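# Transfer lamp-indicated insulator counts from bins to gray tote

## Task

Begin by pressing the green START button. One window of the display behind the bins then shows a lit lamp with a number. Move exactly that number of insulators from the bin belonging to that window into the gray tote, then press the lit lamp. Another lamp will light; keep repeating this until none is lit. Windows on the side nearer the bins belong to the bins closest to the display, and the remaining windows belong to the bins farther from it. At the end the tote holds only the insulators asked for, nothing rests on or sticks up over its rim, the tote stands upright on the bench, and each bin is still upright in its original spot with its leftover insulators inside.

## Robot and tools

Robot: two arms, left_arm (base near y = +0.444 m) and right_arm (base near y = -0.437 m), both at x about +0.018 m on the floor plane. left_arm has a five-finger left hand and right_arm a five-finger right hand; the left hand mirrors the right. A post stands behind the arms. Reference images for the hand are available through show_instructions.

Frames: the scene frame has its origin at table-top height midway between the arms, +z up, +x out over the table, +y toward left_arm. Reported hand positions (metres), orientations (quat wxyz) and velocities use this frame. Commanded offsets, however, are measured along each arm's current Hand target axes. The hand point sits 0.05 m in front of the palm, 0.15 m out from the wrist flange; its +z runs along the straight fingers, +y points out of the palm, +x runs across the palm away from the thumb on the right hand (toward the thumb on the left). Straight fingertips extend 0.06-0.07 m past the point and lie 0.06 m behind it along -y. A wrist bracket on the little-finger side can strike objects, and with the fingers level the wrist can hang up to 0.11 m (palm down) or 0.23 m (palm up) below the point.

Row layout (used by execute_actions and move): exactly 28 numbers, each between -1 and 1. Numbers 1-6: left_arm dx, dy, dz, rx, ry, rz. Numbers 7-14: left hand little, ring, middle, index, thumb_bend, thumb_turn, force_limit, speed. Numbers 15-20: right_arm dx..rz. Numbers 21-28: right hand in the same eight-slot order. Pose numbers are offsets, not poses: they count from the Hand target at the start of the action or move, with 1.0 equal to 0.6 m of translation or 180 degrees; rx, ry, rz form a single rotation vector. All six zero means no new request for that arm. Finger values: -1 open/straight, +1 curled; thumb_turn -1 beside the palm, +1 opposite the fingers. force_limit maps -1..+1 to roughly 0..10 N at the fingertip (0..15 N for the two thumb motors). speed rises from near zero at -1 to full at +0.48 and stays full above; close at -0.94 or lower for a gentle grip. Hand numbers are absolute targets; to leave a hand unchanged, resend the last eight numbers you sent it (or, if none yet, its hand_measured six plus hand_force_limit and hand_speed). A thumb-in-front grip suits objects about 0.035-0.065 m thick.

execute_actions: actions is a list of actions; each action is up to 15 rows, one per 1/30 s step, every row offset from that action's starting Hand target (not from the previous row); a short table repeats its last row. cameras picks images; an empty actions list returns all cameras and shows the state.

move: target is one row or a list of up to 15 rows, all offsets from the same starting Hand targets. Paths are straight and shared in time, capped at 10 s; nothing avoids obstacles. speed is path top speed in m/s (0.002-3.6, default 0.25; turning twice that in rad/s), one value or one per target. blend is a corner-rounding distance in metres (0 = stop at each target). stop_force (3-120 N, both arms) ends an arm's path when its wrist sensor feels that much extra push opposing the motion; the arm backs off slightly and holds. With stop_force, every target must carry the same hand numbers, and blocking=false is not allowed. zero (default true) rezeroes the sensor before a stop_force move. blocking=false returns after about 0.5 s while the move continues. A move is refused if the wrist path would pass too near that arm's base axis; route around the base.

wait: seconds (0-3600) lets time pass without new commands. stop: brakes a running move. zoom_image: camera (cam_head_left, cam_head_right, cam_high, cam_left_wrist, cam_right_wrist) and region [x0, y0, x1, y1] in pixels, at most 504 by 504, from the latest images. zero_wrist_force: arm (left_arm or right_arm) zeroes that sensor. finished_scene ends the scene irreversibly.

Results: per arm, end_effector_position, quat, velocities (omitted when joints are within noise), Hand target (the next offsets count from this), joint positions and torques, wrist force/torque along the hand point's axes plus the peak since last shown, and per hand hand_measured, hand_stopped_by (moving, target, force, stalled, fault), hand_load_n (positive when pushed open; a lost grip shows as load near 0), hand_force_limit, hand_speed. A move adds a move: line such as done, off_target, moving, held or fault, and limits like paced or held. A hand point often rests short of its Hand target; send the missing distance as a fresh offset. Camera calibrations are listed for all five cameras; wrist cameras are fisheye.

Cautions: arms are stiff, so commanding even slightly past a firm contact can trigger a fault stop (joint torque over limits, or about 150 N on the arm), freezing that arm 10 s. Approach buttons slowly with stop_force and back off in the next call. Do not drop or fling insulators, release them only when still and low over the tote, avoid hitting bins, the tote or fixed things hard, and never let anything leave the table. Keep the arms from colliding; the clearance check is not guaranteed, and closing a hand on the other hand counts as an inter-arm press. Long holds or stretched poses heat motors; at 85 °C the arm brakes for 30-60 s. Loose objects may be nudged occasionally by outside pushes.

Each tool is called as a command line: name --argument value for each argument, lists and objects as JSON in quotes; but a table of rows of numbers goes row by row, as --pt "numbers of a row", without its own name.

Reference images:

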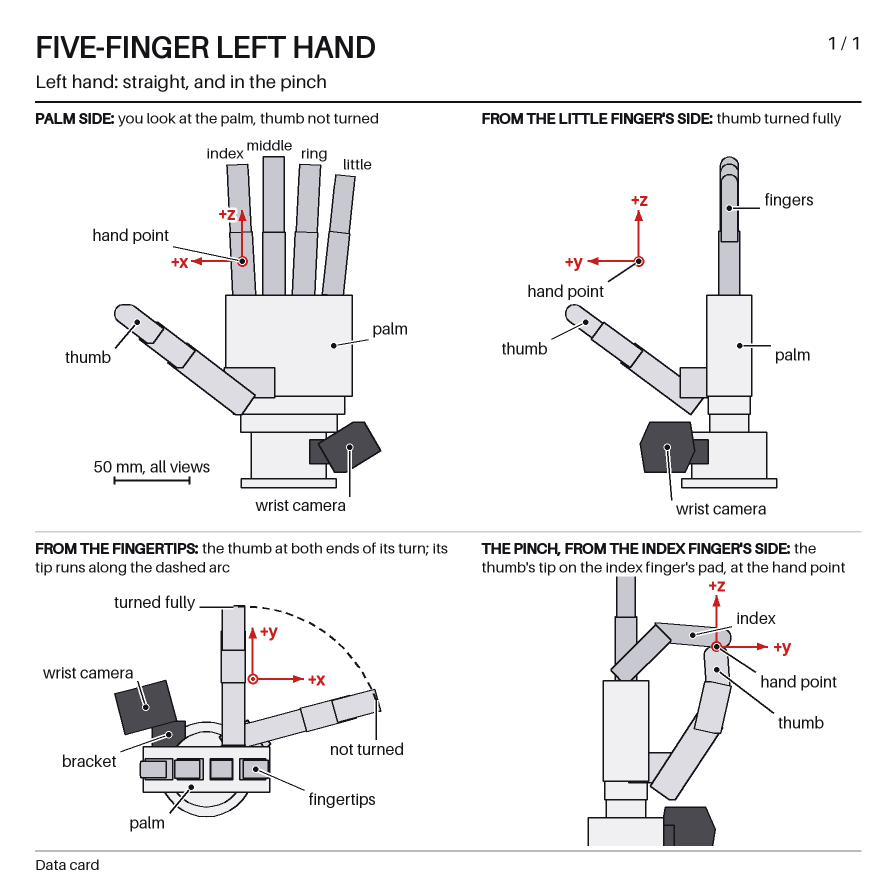

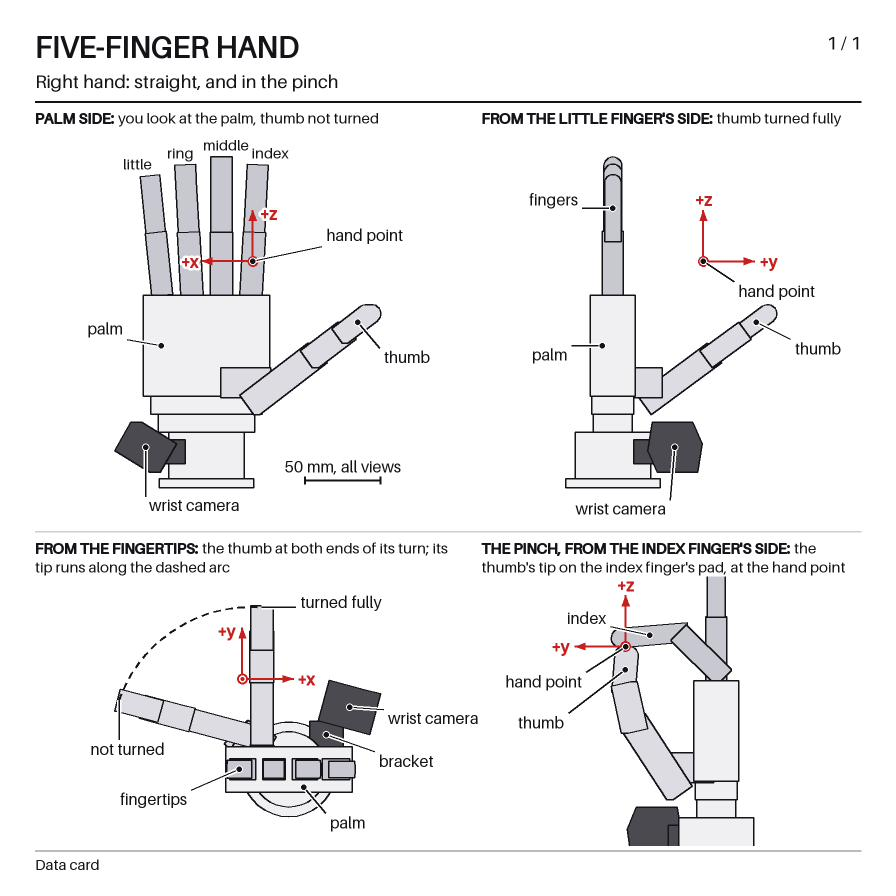

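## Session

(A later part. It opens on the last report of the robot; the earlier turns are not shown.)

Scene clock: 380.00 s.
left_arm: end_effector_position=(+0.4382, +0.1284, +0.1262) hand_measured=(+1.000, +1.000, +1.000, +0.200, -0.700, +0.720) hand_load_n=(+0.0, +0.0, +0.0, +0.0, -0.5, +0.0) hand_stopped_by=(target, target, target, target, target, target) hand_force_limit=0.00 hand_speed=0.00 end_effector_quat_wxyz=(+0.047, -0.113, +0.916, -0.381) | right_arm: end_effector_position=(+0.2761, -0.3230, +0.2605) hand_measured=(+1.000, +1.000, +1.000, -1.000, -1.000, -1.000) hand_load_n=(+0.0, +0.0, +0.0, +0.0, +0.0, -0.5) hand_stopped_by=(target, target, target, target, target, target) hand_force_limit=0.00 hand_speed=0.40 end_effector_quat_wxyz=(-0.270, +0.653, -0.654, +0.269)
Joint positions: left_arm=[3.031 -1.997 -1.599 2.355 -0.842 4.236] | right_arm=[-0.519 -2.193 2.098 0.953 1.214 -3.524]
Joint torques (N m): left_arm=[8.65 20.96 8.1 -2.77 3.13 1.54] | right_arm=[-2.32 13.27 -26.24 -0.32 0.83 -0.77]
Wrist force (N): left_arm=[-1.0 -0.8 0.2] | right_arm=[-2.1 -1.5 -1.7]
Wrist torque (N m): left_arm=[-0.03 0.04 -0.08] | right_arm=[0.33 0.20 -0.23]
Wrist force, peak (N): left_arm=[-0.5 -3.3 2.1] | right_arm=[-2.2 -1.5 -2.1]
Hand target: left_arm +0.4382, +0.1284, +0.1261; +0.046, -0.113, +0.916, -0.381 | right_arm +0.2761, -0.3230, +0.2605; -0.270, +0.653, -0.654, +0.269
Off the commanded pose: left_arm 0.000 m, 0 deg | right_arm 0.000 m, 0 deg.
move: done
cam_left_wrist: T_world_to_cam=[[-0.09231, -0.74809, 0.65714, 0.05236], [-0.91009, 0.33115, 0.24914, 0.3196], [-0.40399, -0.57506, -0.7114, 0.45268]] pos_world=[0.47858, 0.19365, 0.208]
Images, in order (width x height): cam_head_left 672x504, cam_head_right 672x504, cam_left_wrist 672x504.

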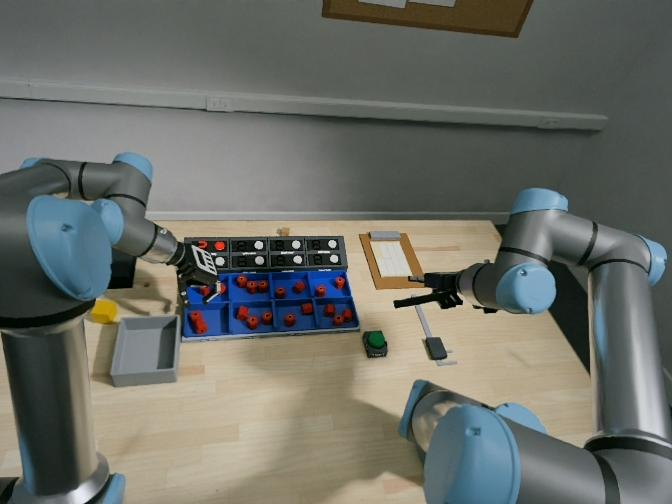

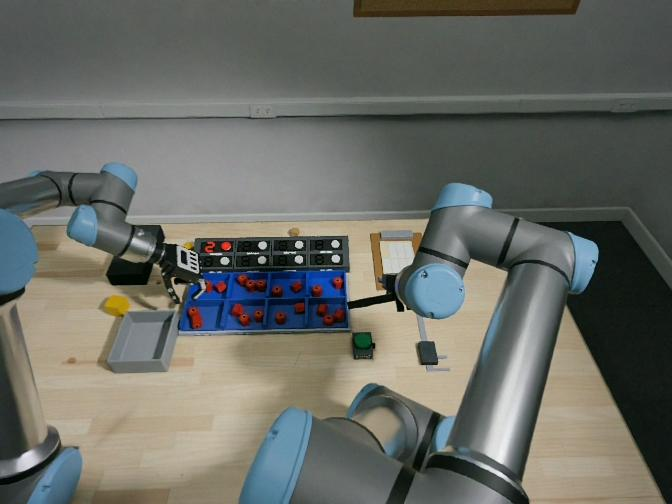

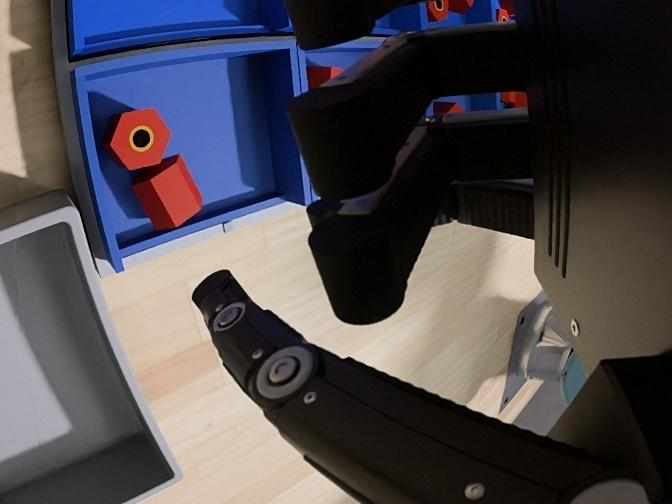

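move --target '[-0.0012,0.096,0.107,0,0,0,1,1,1,0.2,-0.74,0.72,0,0.0,0,0,0,0,0,0,1,1,1,-1,-1,-1,0,0.4]' --speed 0.15

move --target '[0,0.0236,0.0236,0,0,0,1,1,1,0.2,-0.74,0.72,0,0.0,0,0,0,0,0,0,1,1,1,-1,-1,-1,0,0.4]' --speed 0.01 --stop_force 3 --cameras '["cam_head_right","cam_left_wrist","cam_head_left"]'

zoom_image --camera "cam_head_right" --region '[160, 260, 240, 340]'

Scene clock: 396.40 s.
left_arm: end_effector_position=(+0.4398, +0.1238, +0.0400) hand_measured=(+1.000, +1.000, +1.000, +0.200, -0.740, +0.720) hand_load_n=(+0.0, +0.0, +0.5, +0.0, +0.0, +0.0) hand_stopped_by=(target, target, target, target, target, target) hand_force_limit=0.00 hand_speed=0.00 end_effector_quat_wxyz=(+0.046, -0.113, +0.916, -0.381) | right_arm: end_effector_position=(+0.2761, -0.3230, +0.2605) hand_measured=(+1.000, +1.000, +1.000, -1.000, -1.000, -1.000) hand_load_n=(+0.0, +0.0, +0.0, +0.0, +0.0, +0.0) hand_stopped_by=(target, target, target, target, target, target) hand_force_limit=0.00 hand_speed=0.40 end_effector_quat_wxyz=(-0.270, +0.653, -0.654, +0.269)
Joint positions: left_arm=[3.021 -2.108 -1.677 2.553 -0.845 4.223] | right_arm=[-0.519 -2.193 2.098 0.953 1.214 -3.524]
Joint torques (N m): left_arm=[4.57 31.97 21.48 -0.63 -0.38 1.07] | right_arm=[-2.35 12.31 -25.82 -0.28 0.82 -0.94]
Wrist force (N): left_arm=[-1.0 -1.1 0.1] | right_arm=[-2.2 -1.2 -1.9]
Wrist torque (N m): left_arm=[-0.07 0.05 -0.04] | right_arm=[0.39 0.22 -0.22]
Wrist force, peak (N): left_arm=[-0.9 -1.9 -1.0] | right_arm=[-2.4 -1.5 -2.0]
Hand target: left_arm +0.4399, +0.1239, +0.0400; +0.046, -0.113, +0.916, -0.381 | right_arm +0.2761, -0.3230, +0.2605; -0.270, +0.653, -0.654, +0.269
Off the commanded pose: left_arm 0.000 m, 0 deg | right_arm 0.000 m, 0 deg.
move: done

Scene clock: 399.23 s.
left_arm: end_effector_position=(+0.4399, +0.1238, +0.0224) hand_measured=(+1.000, +1.000, +1.000, +0.200, -0.740, +0.720) hand_load_n=(+0.0, +0.0, +0.0, +0.0, -0.5, +0.0) hand_stopped_by=(target, target, target, target, target, target) hand_force_limit=0.00 hand_speed=0.00 end_effector_quat_wxyz=(+0.046, -0.113, +0.916, -0.381) | right_arm: end_effector_position=(+0.2761, -0.3230, +0.2605) hand_measured=(+1.000, +1.000, +1.000, -1.000, -1.000, -1.000) hand_load_n=(+0.0, +0.0, +0.0, +0.0, +0.0, +0.0) hand_stopped_by=(target, target, target, target, target, target) hand_force_limit=0.00 hand_speed=0.40 end_effector_quat_wxyz=(-0.270, +0.653, -0.654, +0.269)
Joint positions: left_arm=[3.021 -2.134 -1.69 2.592 -0.845 4.223] | right_arm=[-0.519 -2.193 2.098 0.953 1.214 -3.524]
Joint torques (N m): left_arm=[-0.3 46.48 21.73 -1.89 3.11 -1.21] | right_arm=[-2.22 13.3 -25.57 -0.3 0.77 -0.78]
Wrist force (N): left_arm=[-0.6 -1.5 0.6] | right_arm=[-2.2 -1.7 -1.4]
Wrist torque (N m): left_arm=[-0.09 0.00 -0.02] | right_arm=[0.28 0.21 -0.24]
Wrist force, peak (N): left_arm=[-0.6 -3.8 -1.7] | right_arm=[-2.4 -1.7 -1.8]
Hand target: left_arm +0.4399, +0.1238, +0.0224; +0.046, -0.113, +0.916, -0.381 (not the last commanded pose) | right_arm +0.2761, -0.3230, +0.2605; -0.270, +0.653, -0.654, +0.269
Off the commanded pose: left_arm 0.002 m, 0 deg | right_arm 0.000 m, 0 deg.
move: contact (left_arm)
cam_left_wrist: T_world_to_cam=[[-0.0921, -0.74811, 0.65715, 0.1172], [-0.91002, 0.33113, 0.24942, 0.34857], [-0.40419, -0.57505, -0.7113, 0.377]] pos_world=[0.48038, 0.18905, 0.1042]
Images, in order (width x height): cam_head_left 672x504, cam_head_right 672x504, cam_left_wrist 672x504.

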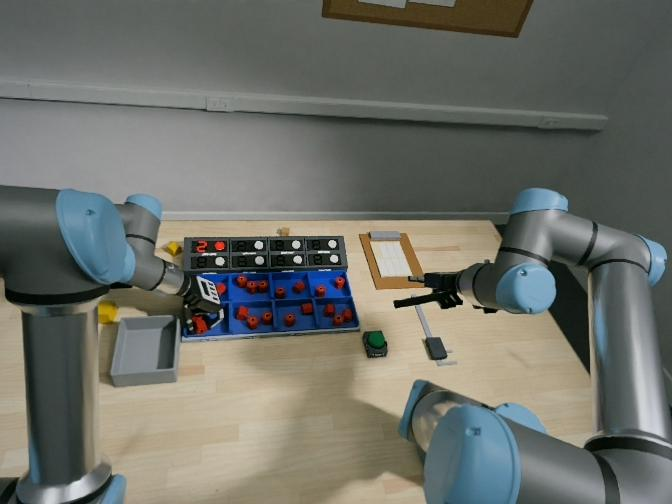

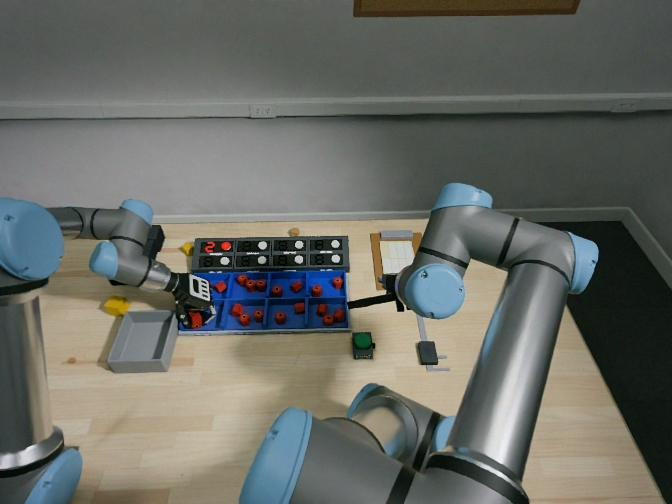

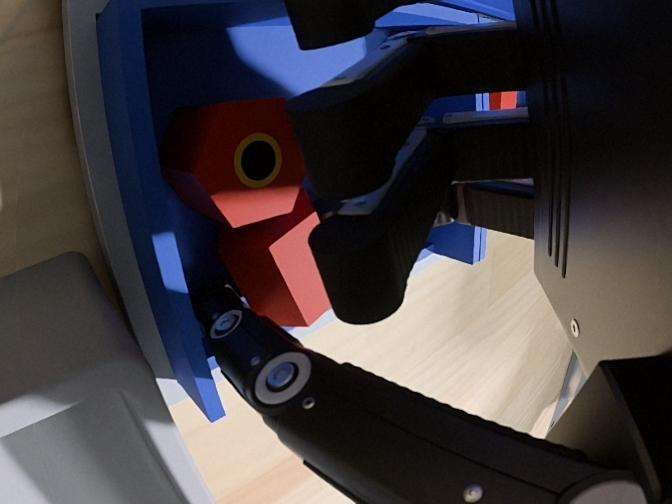

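Scaled by 6.300.

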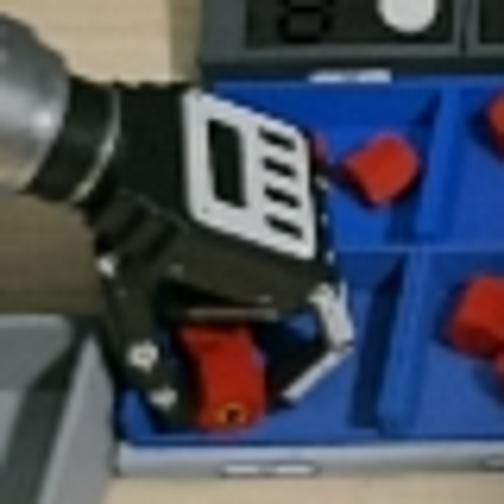

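execute_actions --actions '[[[0,0,0,0,0,0,1,1,1,0.2,0.0,0.72,-0.3,-0.9,0,0,0,0,0,0,1,1,1,-1,-1,-1,0,0.4]],[[0,0,0,0,0,0,1,1,1,0.2,0.0,0.72,-0.3,-0.9,0,0,0,0,0,0,1,1,1,-1,-1,-1,0,0.4]],[[0,0,0,0,0,0,1,1,1,0.2,0.0,0.72,-0.3,-0.9,0,0,0,0,0,0,1,1,1,-1,-1,-1,0,0.4]]]'

move --target '[0,-0.118,-0.118,0,0,0,1,1,1,0.2,0.0,0.72,-0.3,-0.9,0,0,0,0,0,0,1,1,1,-1,-1,-1,0,0.4]' --speed 0.06 --cameras '["cam_head_right","cam_left_wrist"]'

Scene clock: 405.27 s.
left_arm: end_effector_position=(+0.4399, +0.1238, +0.0224) hand_measured=(+1.000, +1.000, +1.000, +0.200, -0.566, +0.720) hand_load_n=(+0.0, +0.0, +0.0, +6.0, +5.0, +0.0) hand_stopped_by=(target, target, target, target, force, target) hand_force_limit=-0.30 hand_speed=-0.90 end_effector_quat_wxyz=(+0.046, -0.113, +0.916, -0.381) | right_arm: end_effector_position=(+0.2761, -0.3230, +0.2605) hand_measured=(+1.000, +1.000, +1.000, -1.000, -1.000, -1.000) hand_load_n=(+0.0, +0.0, +0.0, +0.0, +0.0, +0.0) hand_stopped_by=(target, target, target, target, target, target) hand_force_limit=0.00 hand_speed=0.40 end_effector_quat_wxyz=(-0.270, +0.653, -0.654, +0.269)
Joint positions: left_arm=[3.021 -2.134 -1.69 2.592 -0.845 4.223] | right_arm=[-0.519 -2.193 2.098 0.953 1.214 -3.524]
Joint torques (N m): left_arm=[6.64 46.52 21.91 -1.12 2.23 -0.34] | right_arm=[-2.92 13.04 -26.02 -0.32 0.83 -0.88]
Wrist force (N): left_arm=[-0.9 -0.7 0.5] | right_arm=[-2.0 -1.2 -1.7]
Wrist torque (N m): left_arm=[-0.05 0.04 -0.03] | right_arm=[0.38 0.18 -0.22]
Wrist force, peak (N): left_arm=[-0.8 -1.7 0.9] | right_arm=[-2.2 -1.3 -2.1]
Hand target: left_arm +0.4399, +0.1238, +0.0224; +0.046, -0.113, +0.916, -0.381 | right_arm +0.2761, -0.3230, +0.2605; -0.270, +0.653, -0.654, +0.269
Off the commanded pose: left_arm 0.000 m, 0 deg | right_arm 0.000 m, 0 deg.

Scene clock: 407.23 s.
left_arm: end_effector_position=(+0.4401, +0.1241, +0.1226) hand_measured=(+1.000, +1.000, +1.000, +0.200, -0.566, +0.720) hand_load_n=(+0.0, +0.0, +0.0, +6.0, +5.0, +0.0) hand_stopped_by=(target, target, target, target, force, target) hand_force_limit=-0.30 hand_speed=-0.90 end_effector_quat_wxyz=(+0.047, -0.113, +0.916, -0.381) | right_arm: end_effector_position=(+0.2761, -0.3230, +0.2605) hand_measured=(+1.000, +1.000, +1.000, -1.000, -1.000, -1.000) hand_load_n=(+0.0, +0.5, +0.0, +0.0, +0.0, +0.0) hand_stopped_by=(target, target, target, target, target, target) hand_force_limit=0.00 hand_speed=0.40 end_effector_quat_wxyz=(-0.270, +0.653, -0.654, +0.269)
Joint positions: left_arm=[3.021 -2.006 -1.592 2.366 -0.845 4.224] | right_arm=[-0.519 -2.193 2.098 0.953 1.214 -3.524]
Joint torques (N m): left_arm=[6.89 21.84 6.31 -1.1 3.42 1.66] | right_arm=[-2.03 12.92 -25.46 -0.31 0.88 -0.64]
Wrist force (N): left_arm=[-0.8 -0.6 0.4] | right_arm=[-2.1 -1.6 -1.7]
Wrist torque (N m): left_arm=[-0.02 0.02 -0.07] | right_arm=[0.32 0.20 -0.23]
Wrist force, peak (N): left_arm=[-0.8 -1.2 -0.2] | right_arm=[-2.2 -1.4 -2.1]
Hand target: left_arm +0.4400, +0.1241, +0.1225; +0.046, -0.113, +0.916, -0.381 | right_arm +0.2761, -0.3230, +0.2605; -0.270, +0.653, -0.654, +0.269
Off the commanded pose: left_arm 0.000 m, 0 deg | right_arm 0.000 m, 0 deg.
move: done
cam_left_wrist: T_world_to_cam=[[-0.0924, -0.74812, 0.6571, 0.05174], [-0.91013, 0.33113, 0.24902, 0.3237], [-0.40388, -0.57504, -0.71148, 0.44837]] pos_world=[0.48048, 0.18935, 0.2044]

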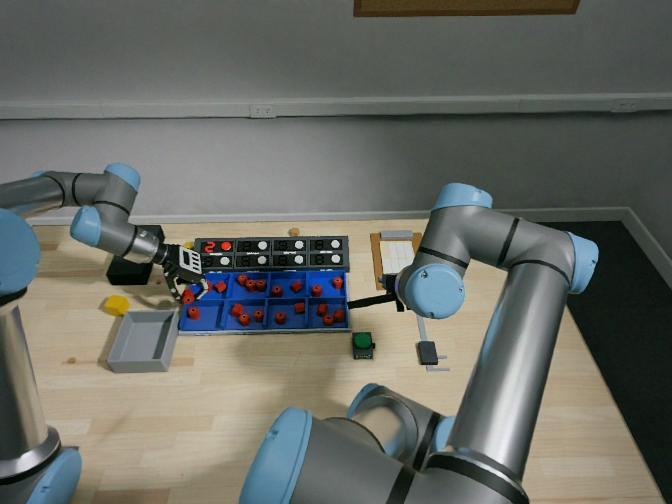

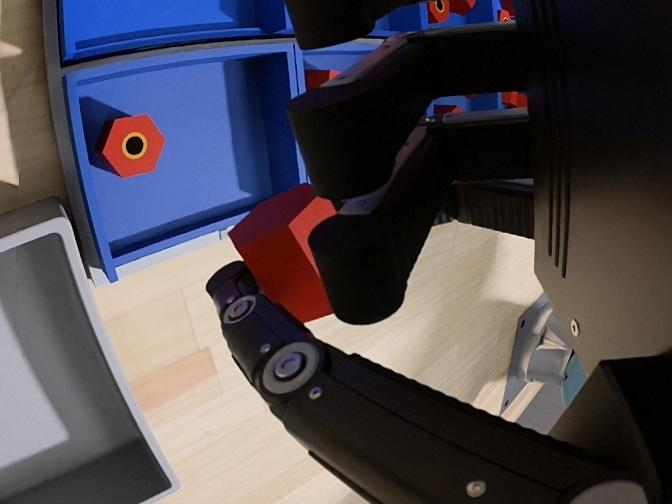

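move --pt "0.1768 0.1833 -0.1773 0 0 0 1 1 1 0.2 0.0 0.72 -0.3 -0.9 0 0 0 0 0 0 1 1 1 -1 -1 -1 0 0.4" --pt "0.1768 0.2783 -0.0823 0 0 0 1 1 1 0.2 0.0 0.72 -0.3 -0.9 0 0 0 0 0 0 1 1 1 -1 -1 -1 0 0.4" --speed '[0.2,0.1]' --blend '[0.01,0]' --cameras '["cam_head_right","cam_left_wrist","cam_head_left","cam_high"]'

Scene clock: 442.97 s.
left_arm: end_effector_position=(+0.3008, +0.2367, +0.0459) hand_measured=(+1.000, +1.000, +1.000, +0.526, -0.870, +0.720) hand_load_n=(+0.0, +0.0, +0.0, -28.0, +37.5, -1.5) hand_stopped_by=(target, target, target, target, force, target) hand_force_limit=-0.30 hand_speed=-0.90 end_effector_quat_wxyz=(+0.046, -0.115, +0.907, -0.402) | right_arm: end_effector_position=(+0.2761, -0.3230, +0.2605) hand_measured=(+1.000, +1.000, +1.000, -1.000, -1.000, -1.000) hand_load_n=(+0.0, +0.0, +0.0, +0.0, +0.0, +0.0) hand_stopped_by=(target, target, target, target, target, target) hand_force_limit=0.00 hand_speed=0.40 end_effector_quat_wxyz=(-0.270, +0.653, -0.654, +0.269)
Joint positions: left_arm=[3.411 -1.856 -2.222 2.467 -0.739 4.756] | right_arm=[-0.519 -2.193 2.098 0.953 1.214 -3.524]
Joint torques (N m): left_arm=[1.29 14.41 9.25 5.49 -3.58 0.11] | right_arm=[-2.38 13.11 -25.08 -0.3 0.66 -0.89]
Wrist force (N): left_arm=[-2.1 -50.1 -66.2] | right_arm=[-2.1 -1.3 -1.8]
Wrist torque (N m): left_arm=[-1.44 -0.71 0.46] | right_arm=[0.37 0.21 -0.22]
Wrist force, peak (N): left_arm=[0.9 -88.4 -77.4] | right_arm=[-2.4 -1.7 -2.0]
Hand target: left_arm +0.3008, +0.2367, +0.0459; +0.046, -0.115, +0.907, -0.402 (not the last commanded pose) | right_arm +0.2761, -0.3230, +0.2605; -0.270, +0.653, -0.654, +0.269
Off the commanded pose: left_arm 0.012 m, 3 deg | right_arm 0.000 m, 0 deg.
TORQUE FAULT: joint 5 (wrist 2) of the left arm strayed more than 0.9 degrees from its planned motion, and that arm stopped. A torque fault puts only its own arm into a fault stop. That arm's remaining commands of this call were not run. That arm may still press on what stopped it. That arm is still stopped at the end of this call. That arm stays stopped for about 10 more seconds. Until then a move that you send moves the other arm only, and its call returns only when the move has ended. Once the stop has ended, the next robot result says so. If the stop ends while you think or write, that arm runs what you send next, counted from a new Hand target: where the arm stands when the stop ends. While its stop runs, that arm, its gripper or tool too, takes no new command. Until it ends, the stop uses up actions while you think or wait. An arm that is not stopped still takes commands.
move: fault (left_arm)
cam_left_wrist: T_world_to_cam=[[-0.09293, -0.71801, 0.68981, 0.16505], [-0.9114, 0.34029, 0.23143, 0.1777], [-0.4009, -0.60718, -0.68601, 0.4078]] pos_world=[0.34078, 0.30564, 0.12478]
Images, in order (width x height): cam_head_left 672x504, cam_head_right 672x504, cam_high 672x504, cam_left_wrist 672x504.

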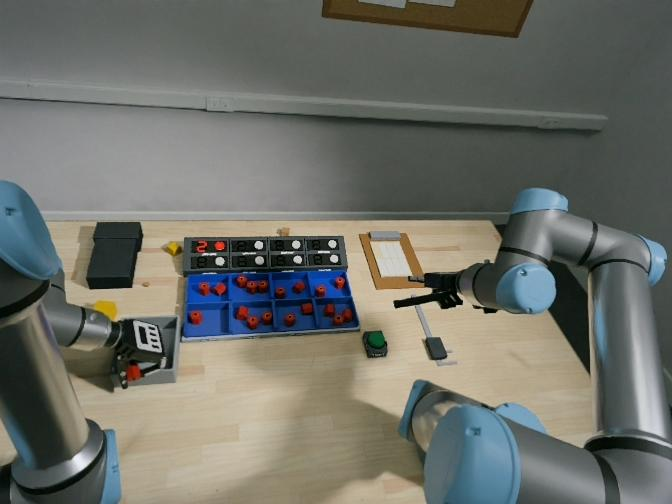

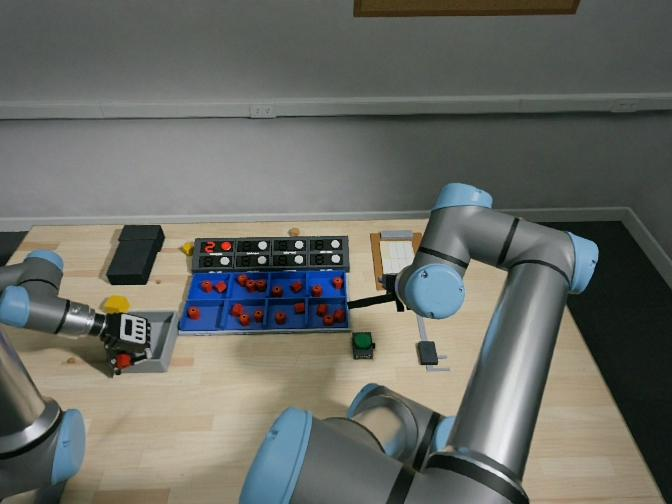

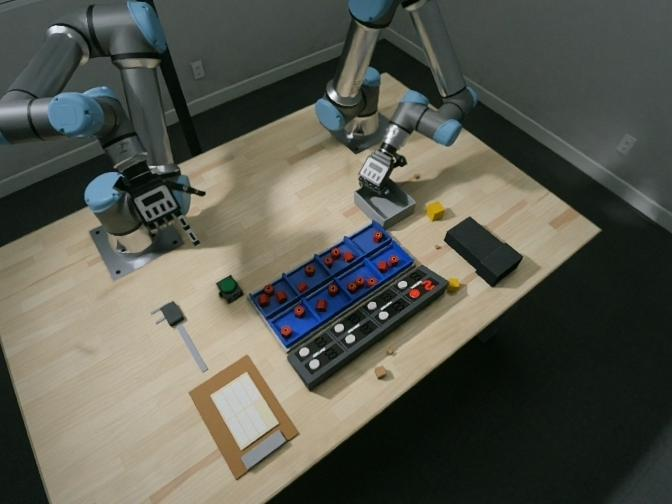

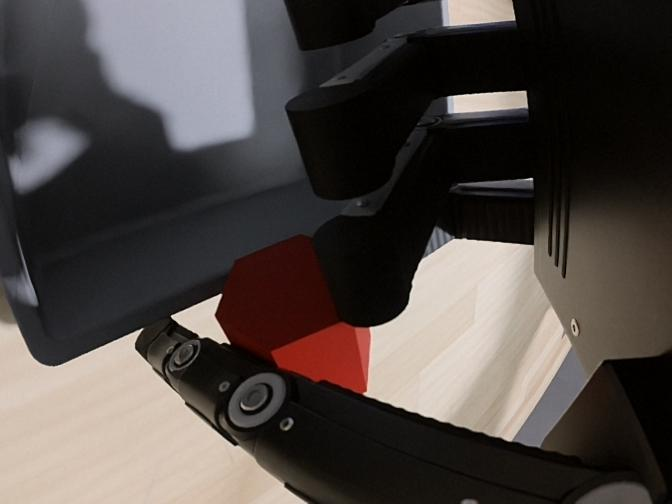

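wait --seconds 10 --cameras '["cam_head_right","cam_left_wrist","cam_head_left"]'

zoom_image --camera "cam_head_left" --region '[80, 280, 200, 400]'

zoom_image --camera "cam_head_right" --region '[80, 280, 200, 400]'

Scene clock: 457.47 s.
left_arm: end_effector_position=(+0.3008, +0.2367, +0.0459) hand_measured=(+1.000, +1.000, +1.000, +0.526, -0.870, +0.720) hand_load_n=(+0.0, +0.0, -0.5, -28.0, +37.5, -2.0) hand_stopped_by=(target, target, target, target, force, target) hand_force_limit=-0.30 hand_speed=-0.90 end_effector_quat_wxyz=(+0.046, -0.115, +0.907, -0.402) | right_arm: end_effector_position=(+0.2761, -0.3230, +0.2605) hand_measured=(+1.000, +1.000, +1.000, -1.000, -1.000, -1.000) hand_load_n=(+0.0, +0.0, +0.0, +0.0, +0.0, +0.0) hand_stopped_by=(target, target, target, target, target, target) hand_force_limit=0.00 hand_speed=0.40 end_effector_quat_wxyz=(-0.270, +0.653, -0.654, +0.269)
Joint positions: left_arm=[3.411 -1.856 -2.222 2.467 -0.739 4.756] | right_arm=[-0.519 -2.193 2.098 0.953 1.214 -3.524]
Joint torques (N m): left_arm=[-0.26 15.58 10.23 5.54 -3.38 0.09] | right_arm=[-2.74 12.36 -25.02 -0.29 0.47 -0.8]
Wrist force (N): left_arm=[-2.3 -49.9 -66.0] | right_arm=[-2.0 -1.4 -2.1]
Wrist torque (N m): left_arm=[-1.45 -0.67 0.44] | right_arm=[0.36 0.20 -0.22]
Wrist force, peak (N): left_arm=[-2.3 -50.1 -66.4] | right_arm=[-2.4 -1.7 -2.0]
Hand target: left_arm +0.3008, +0.2367, +0.0459; +0.046, -0.115, +0.907, -0.402 (not the last commanded pose) | right_arm +0.2761, -0.3230, +0.2605; -0.270, +0.653, -0.654, +0.269
Off the commanded pose: left_arm 0.012 m, 3 deg | right_arm 0.000 m, 0 deg.
TORQUE FAULT, CONTINUED: the left arm's stop, for the torque fault of joint 5 (wrist 2) that an earlier result reported, is over. The rest of the stop counts as 19 of the actions that you can send in this scene. That arm's target is now where it stood when the stop ended, not its last command. That arm keeps its grip as last carried out and accepts commands again. That arm stops again at each new torque fault.
wait: 10.00 s; at rest from the start
cam_left_wrist: T_world_to_cam=[[-0.09299, -0.71798, 0.68982, 0.16506], [-0.91139, 0.34034, 0.23138, 0.17769], [-0.4009, -0.60718, -0.68601, 0.4078]] pos_world=[0.34078, 0.30564, 0.12478]
Images, in order (width x height): cam_head_left 672x504, cam_head_right 672x504, cam_left_wrist 672x504.

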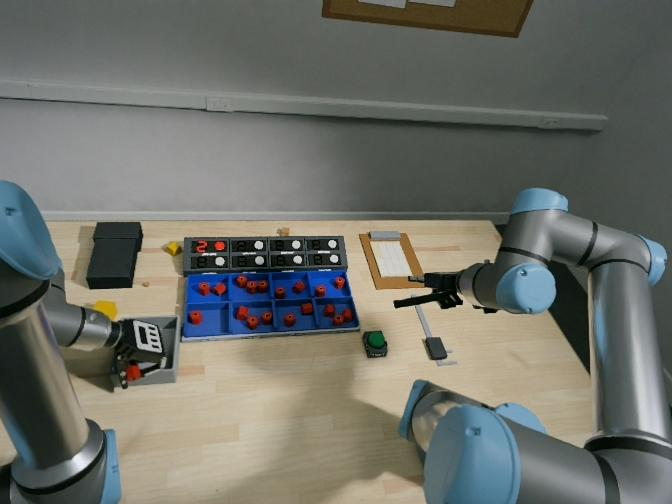

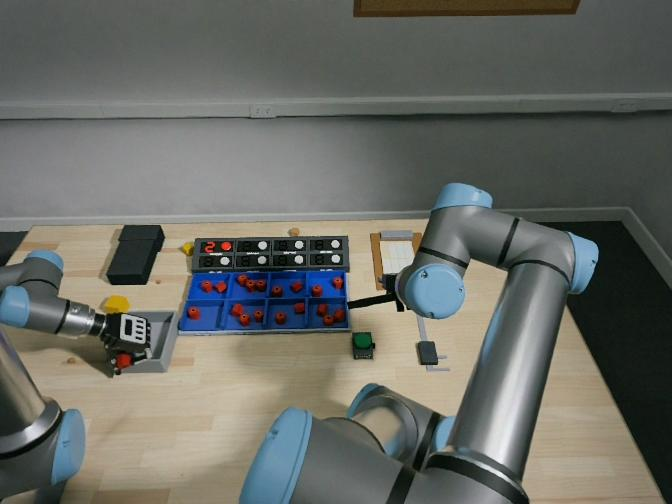

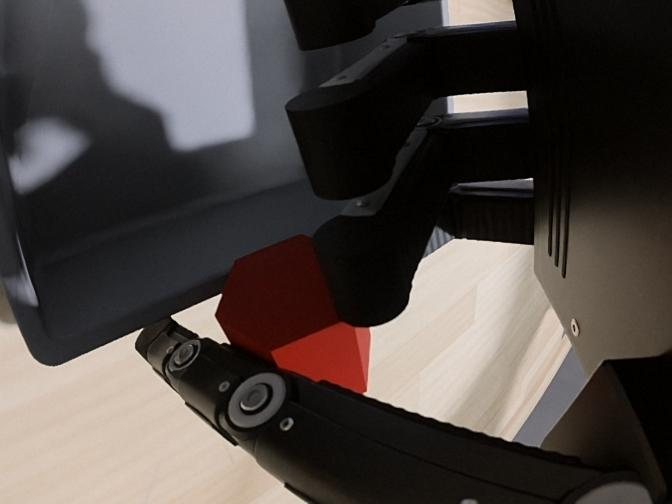

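Scaled by 4.200.

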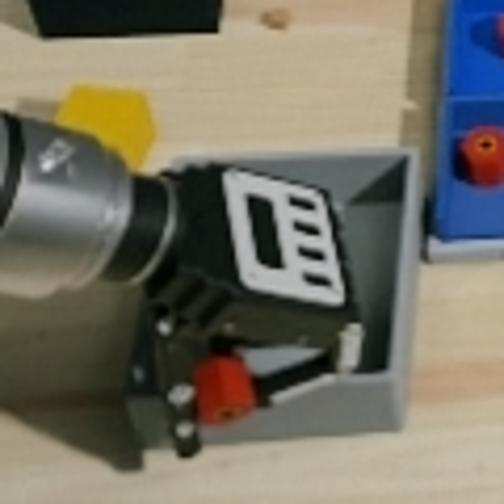

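Scaled by 4.200.

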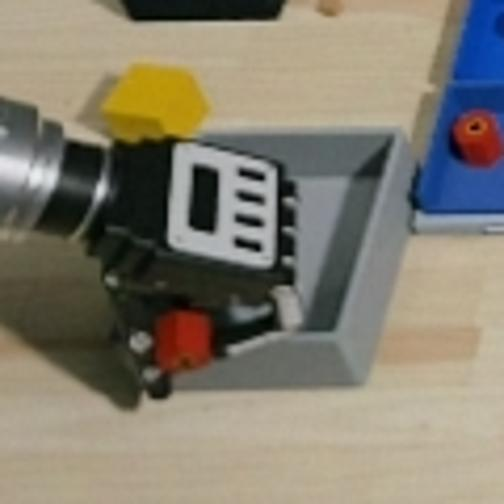

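move --target '[0.001,-0.0863,-0.0784,0,0,0,1,1,1,0.2,0.0,0.72,-0.3,-0.9,0,0,0,0,0,0,1,1,1,-1,-1,-1,0,0.4]' --speed 0.05 --cameras '["cam_head_right","cam_left_wrist","cam_head_left"]'

zoom_image --camera "cam_head_left" --region '[80, 280, 200, 400]'

Scene clock: 468.97 s.
left_arm: end_effector_position=(+0.3009, +0.2367, +0.1159) hand_measured=(+1.000, +1.000, +1.000, +0.522, -0.854, +0.720) hand_load_n=(+0.0, +0.0, +0.0, +0.0, +0.0, +0.0) hand_stopped_by=(target, target, target, target, force, target) hand_force_limit=-0.30 hand_speed=-0.90 end_effector_quat_wxyz=(+0.046, -0.114, +0.907, -0.402) | right_arm: end_effector_position=(+0.2761, -0.3230, +0.2605) hand_measured=(+1.000, +1.000, +1.000, -1.000, -1.000, -1.000) hand_load_n=(+0.0, +0.0, +0.0, +0.0, +0.0, +0.0) hand_stopped_by=(target, target, target, target, target, target) hand_force_limit=0.00 hand_speed=0.40 end_effector_quat_wxyz=(-0.270, +0.653, -0.654, +0.269)
Joint positions: left_arm=[3.41 -1.707 -2.156 2.252 -0.739 4.755] | right_arm=[-0.519 -2.193 2.098 0.953 1.214 -3.524]
Joint torques (N m): left_arm=[4.38 6.43 4.19 -1.61 3.35 1.49] | right_arm=[-2.14 12.71 -24.99 -0.18 0.32 -0.9]
Wrist force (N): left_arm=[-0.8 -0.8 0.0] | right_arm=[-2.2 -1.3 -1.8]
Wrist torque (N m): left_arm=[-0.01 0.04 -0.04] | right_arm=[0.36 0.22 -0.22]
Wrist force, peak (N): left_arm=[0.5 -55.6 -62.4] | right_arm=[-2.4 -1.3 -2.3]
Hand target: left_arm +0.3008, +0.2367, +0.1158; +0.046, -0.115, +0.907, -0.402 | right_arm +0.2761, -0.3230, +0.2605; -0.270, +0.653, -0.654, +0.269
Off the commanded pose: left_arm 0.000 m, 0 deg | right_arm 0.000 m, 0 deg.
move: done
cam_left_wrist: T_world_to_cam=[[-0.0932, -0.71808, 0.68969, 0.11684], [-0.91146, 0.34031, 0.23116, 0.1617], [-0.4007, -0.60708, -0.68621, 0.45574]] pos_world=[0.34088, 0.30554, 0.19478]
Images, in order (width x height): cam_head_left 672x504, cam_head_right 672x504, cam_left_wrist 672x504.

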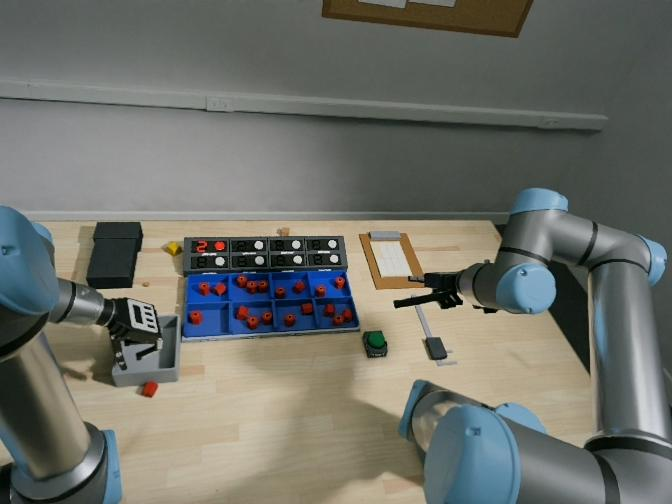

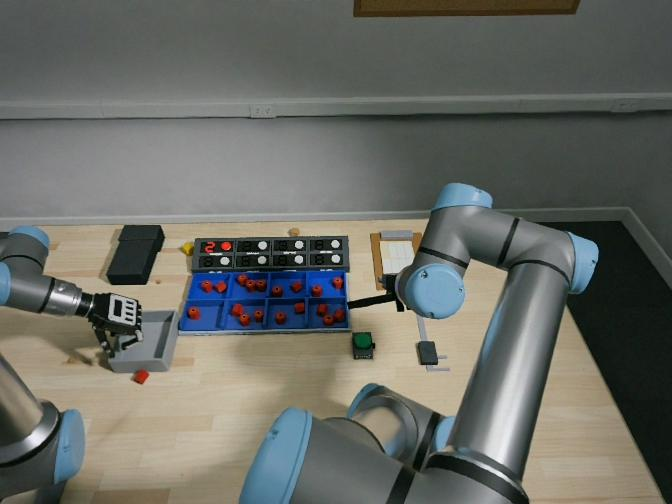

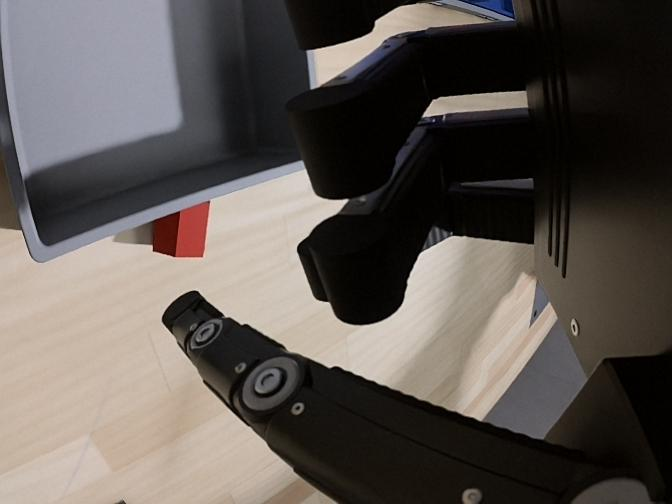

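Scaled by 4.200.

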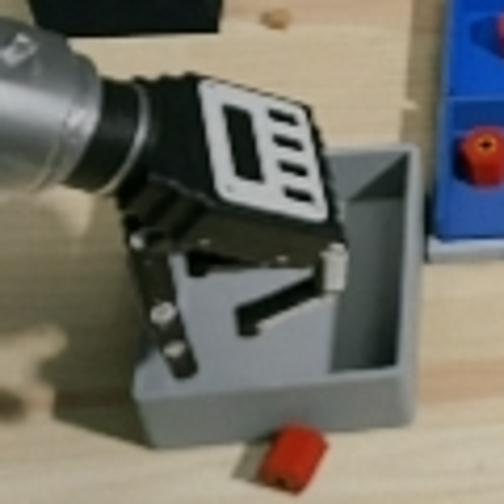

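zoom_image --camera "cam_left_wrist" --region '[130, 180, 230, 280]'

zoom_image --camera "cam_head_right" --region '[110, 340, 170, 400]'

Scaled by 5.040 from the camera's image (finer frame: 960x720).

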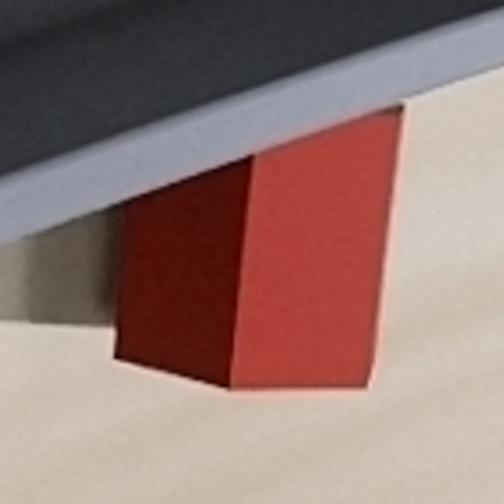

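Scaled by 8.400.

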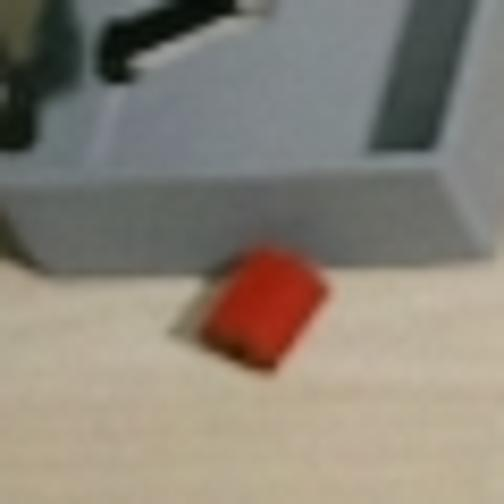

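execute_actions --actions '[]' --cameras '["cam_left_wrist","cam_head_left","cam_head_right"]'

Scene clock: 496.53 s.
left_arm: end_effector_position=(+0.3008, +0.2367, +0.1158) hand_measured=(+1.000, +1.000, +1.000, +0.522, -0.854, +0.720) hand_load_n=(+0.0, +0.0, +0.0, +0.0, +0.0, +0.0) hand_stopped_by=(target, target, target, target, force, target) hand_force_limit=-0.30 hand_speed=-0.90 end_effector_quat_wxyz=(+0.046, -0.115, +0.907, -0.402) | right_arm: end_effector_position=(+0.2761, -0.3230, +0.2605) hand_measured=(+1.000, +1.000, +1.000, -1.000, -1.000, -1.000) hand_load_n=(+0.0, +0.0, +0.0, +0.0, +0.0, +0.0) hand_stopped_by=(target, target, target, target, target, target) hand_force_limit=0.00 hand_speed=0.40 end_effector_quat_wxyz=(-0.270, +0.653, -0.654, +0.269)
Joint positions: left_arm=[3.41 -1.707 -2.156 2.252 -0.739 4.755] | right_arm=[-0.519 -2.193 2.098 0.953 1.214 -3.524]
Joint velocities: within noise
Joint torques (N m): left_arm=[8.46 5.99 2.45 -4.27 -0.86 1.37] | right_arm=[-3.21 12.69 -24.58 -0.13 0.51 -0.8]
Motor temperatures (°C): left_arm=[30 30 27 34 40 31] | right_arm=[30 28 28 31 36 36]
Wrist force (N): left_arm=[-0.9 -0.9 0.1] | right_arm=[-2.2 -1.5 -2.1]
Wrist torque (N m): left_arm=[-0.02 0.06 -0.05] | right_arm=[0.36 0.24 -0.24]
Wrist force, peak (N): left_arm=[-1.2 -0.9 0.0] | right_arm=[-2.3 -1.6 -2.0]
Hand target: left_arm +0.3008, +0.2367, +0.1158; +0.046, -0.115, +0.907, -0.402 | right_arm +0.2761, -0.3230, +0.2605; -0.270, +0.653, -0.654, +0.269
Off the commanded pose: left_arm 0.000 m, 0 deg | right_arm 0.000 m, 0 deg.
camera_calibration:
cam_left_wrist: T_world_to_cam=[[-0.09299, -0.71798, 0.68982, 0.11671], [-0.91139, 0.34034, 0.23138, 0.16162], [-0.4009, -0.60718, -0.68601, 0.4558]] pos_world=[0.34088, 0.30554, 0.19478]
Images, in order (width x height): cam_head_left 672x504, cam_head_right 672x504, cam_left_wrist 672x504.

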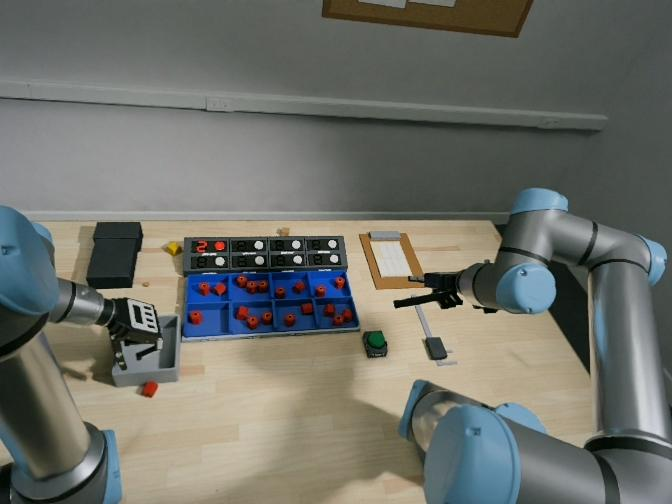

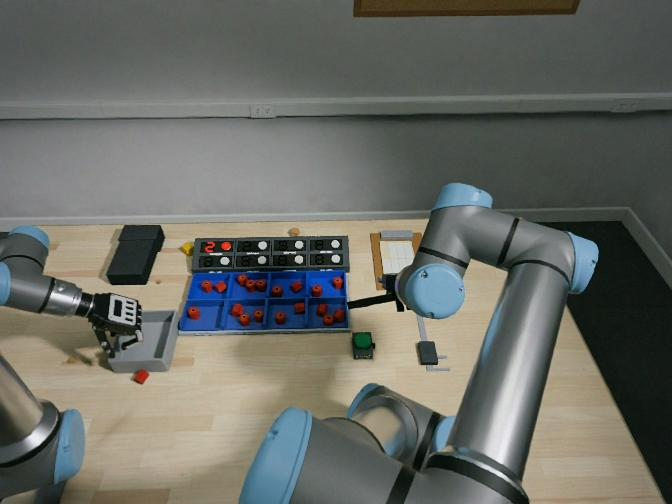

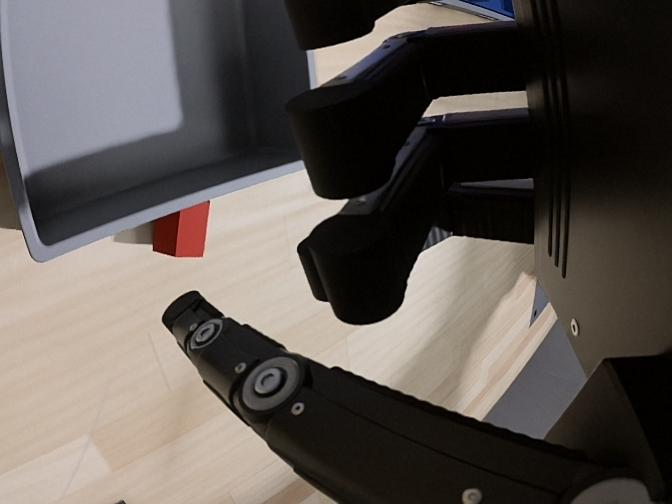

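zoom_image --camera "cam_head_right" --region '[90, 300, 210, 400]'

zoom_image --camera "cam_head_left" --region '[90, 300, 210, 400]'

Scaled by 4.200.

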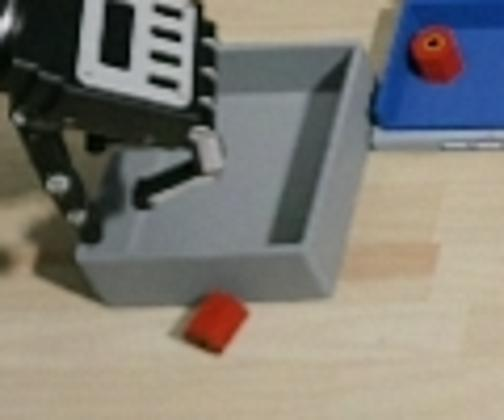

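Scaled by 4.200.

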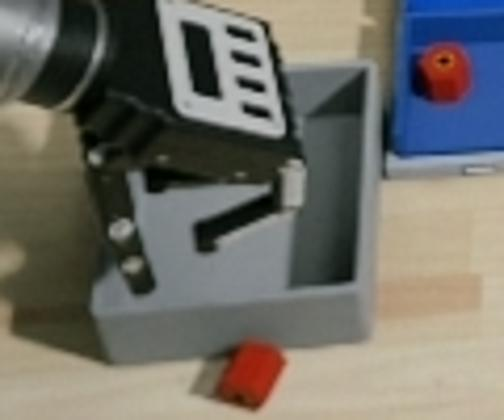

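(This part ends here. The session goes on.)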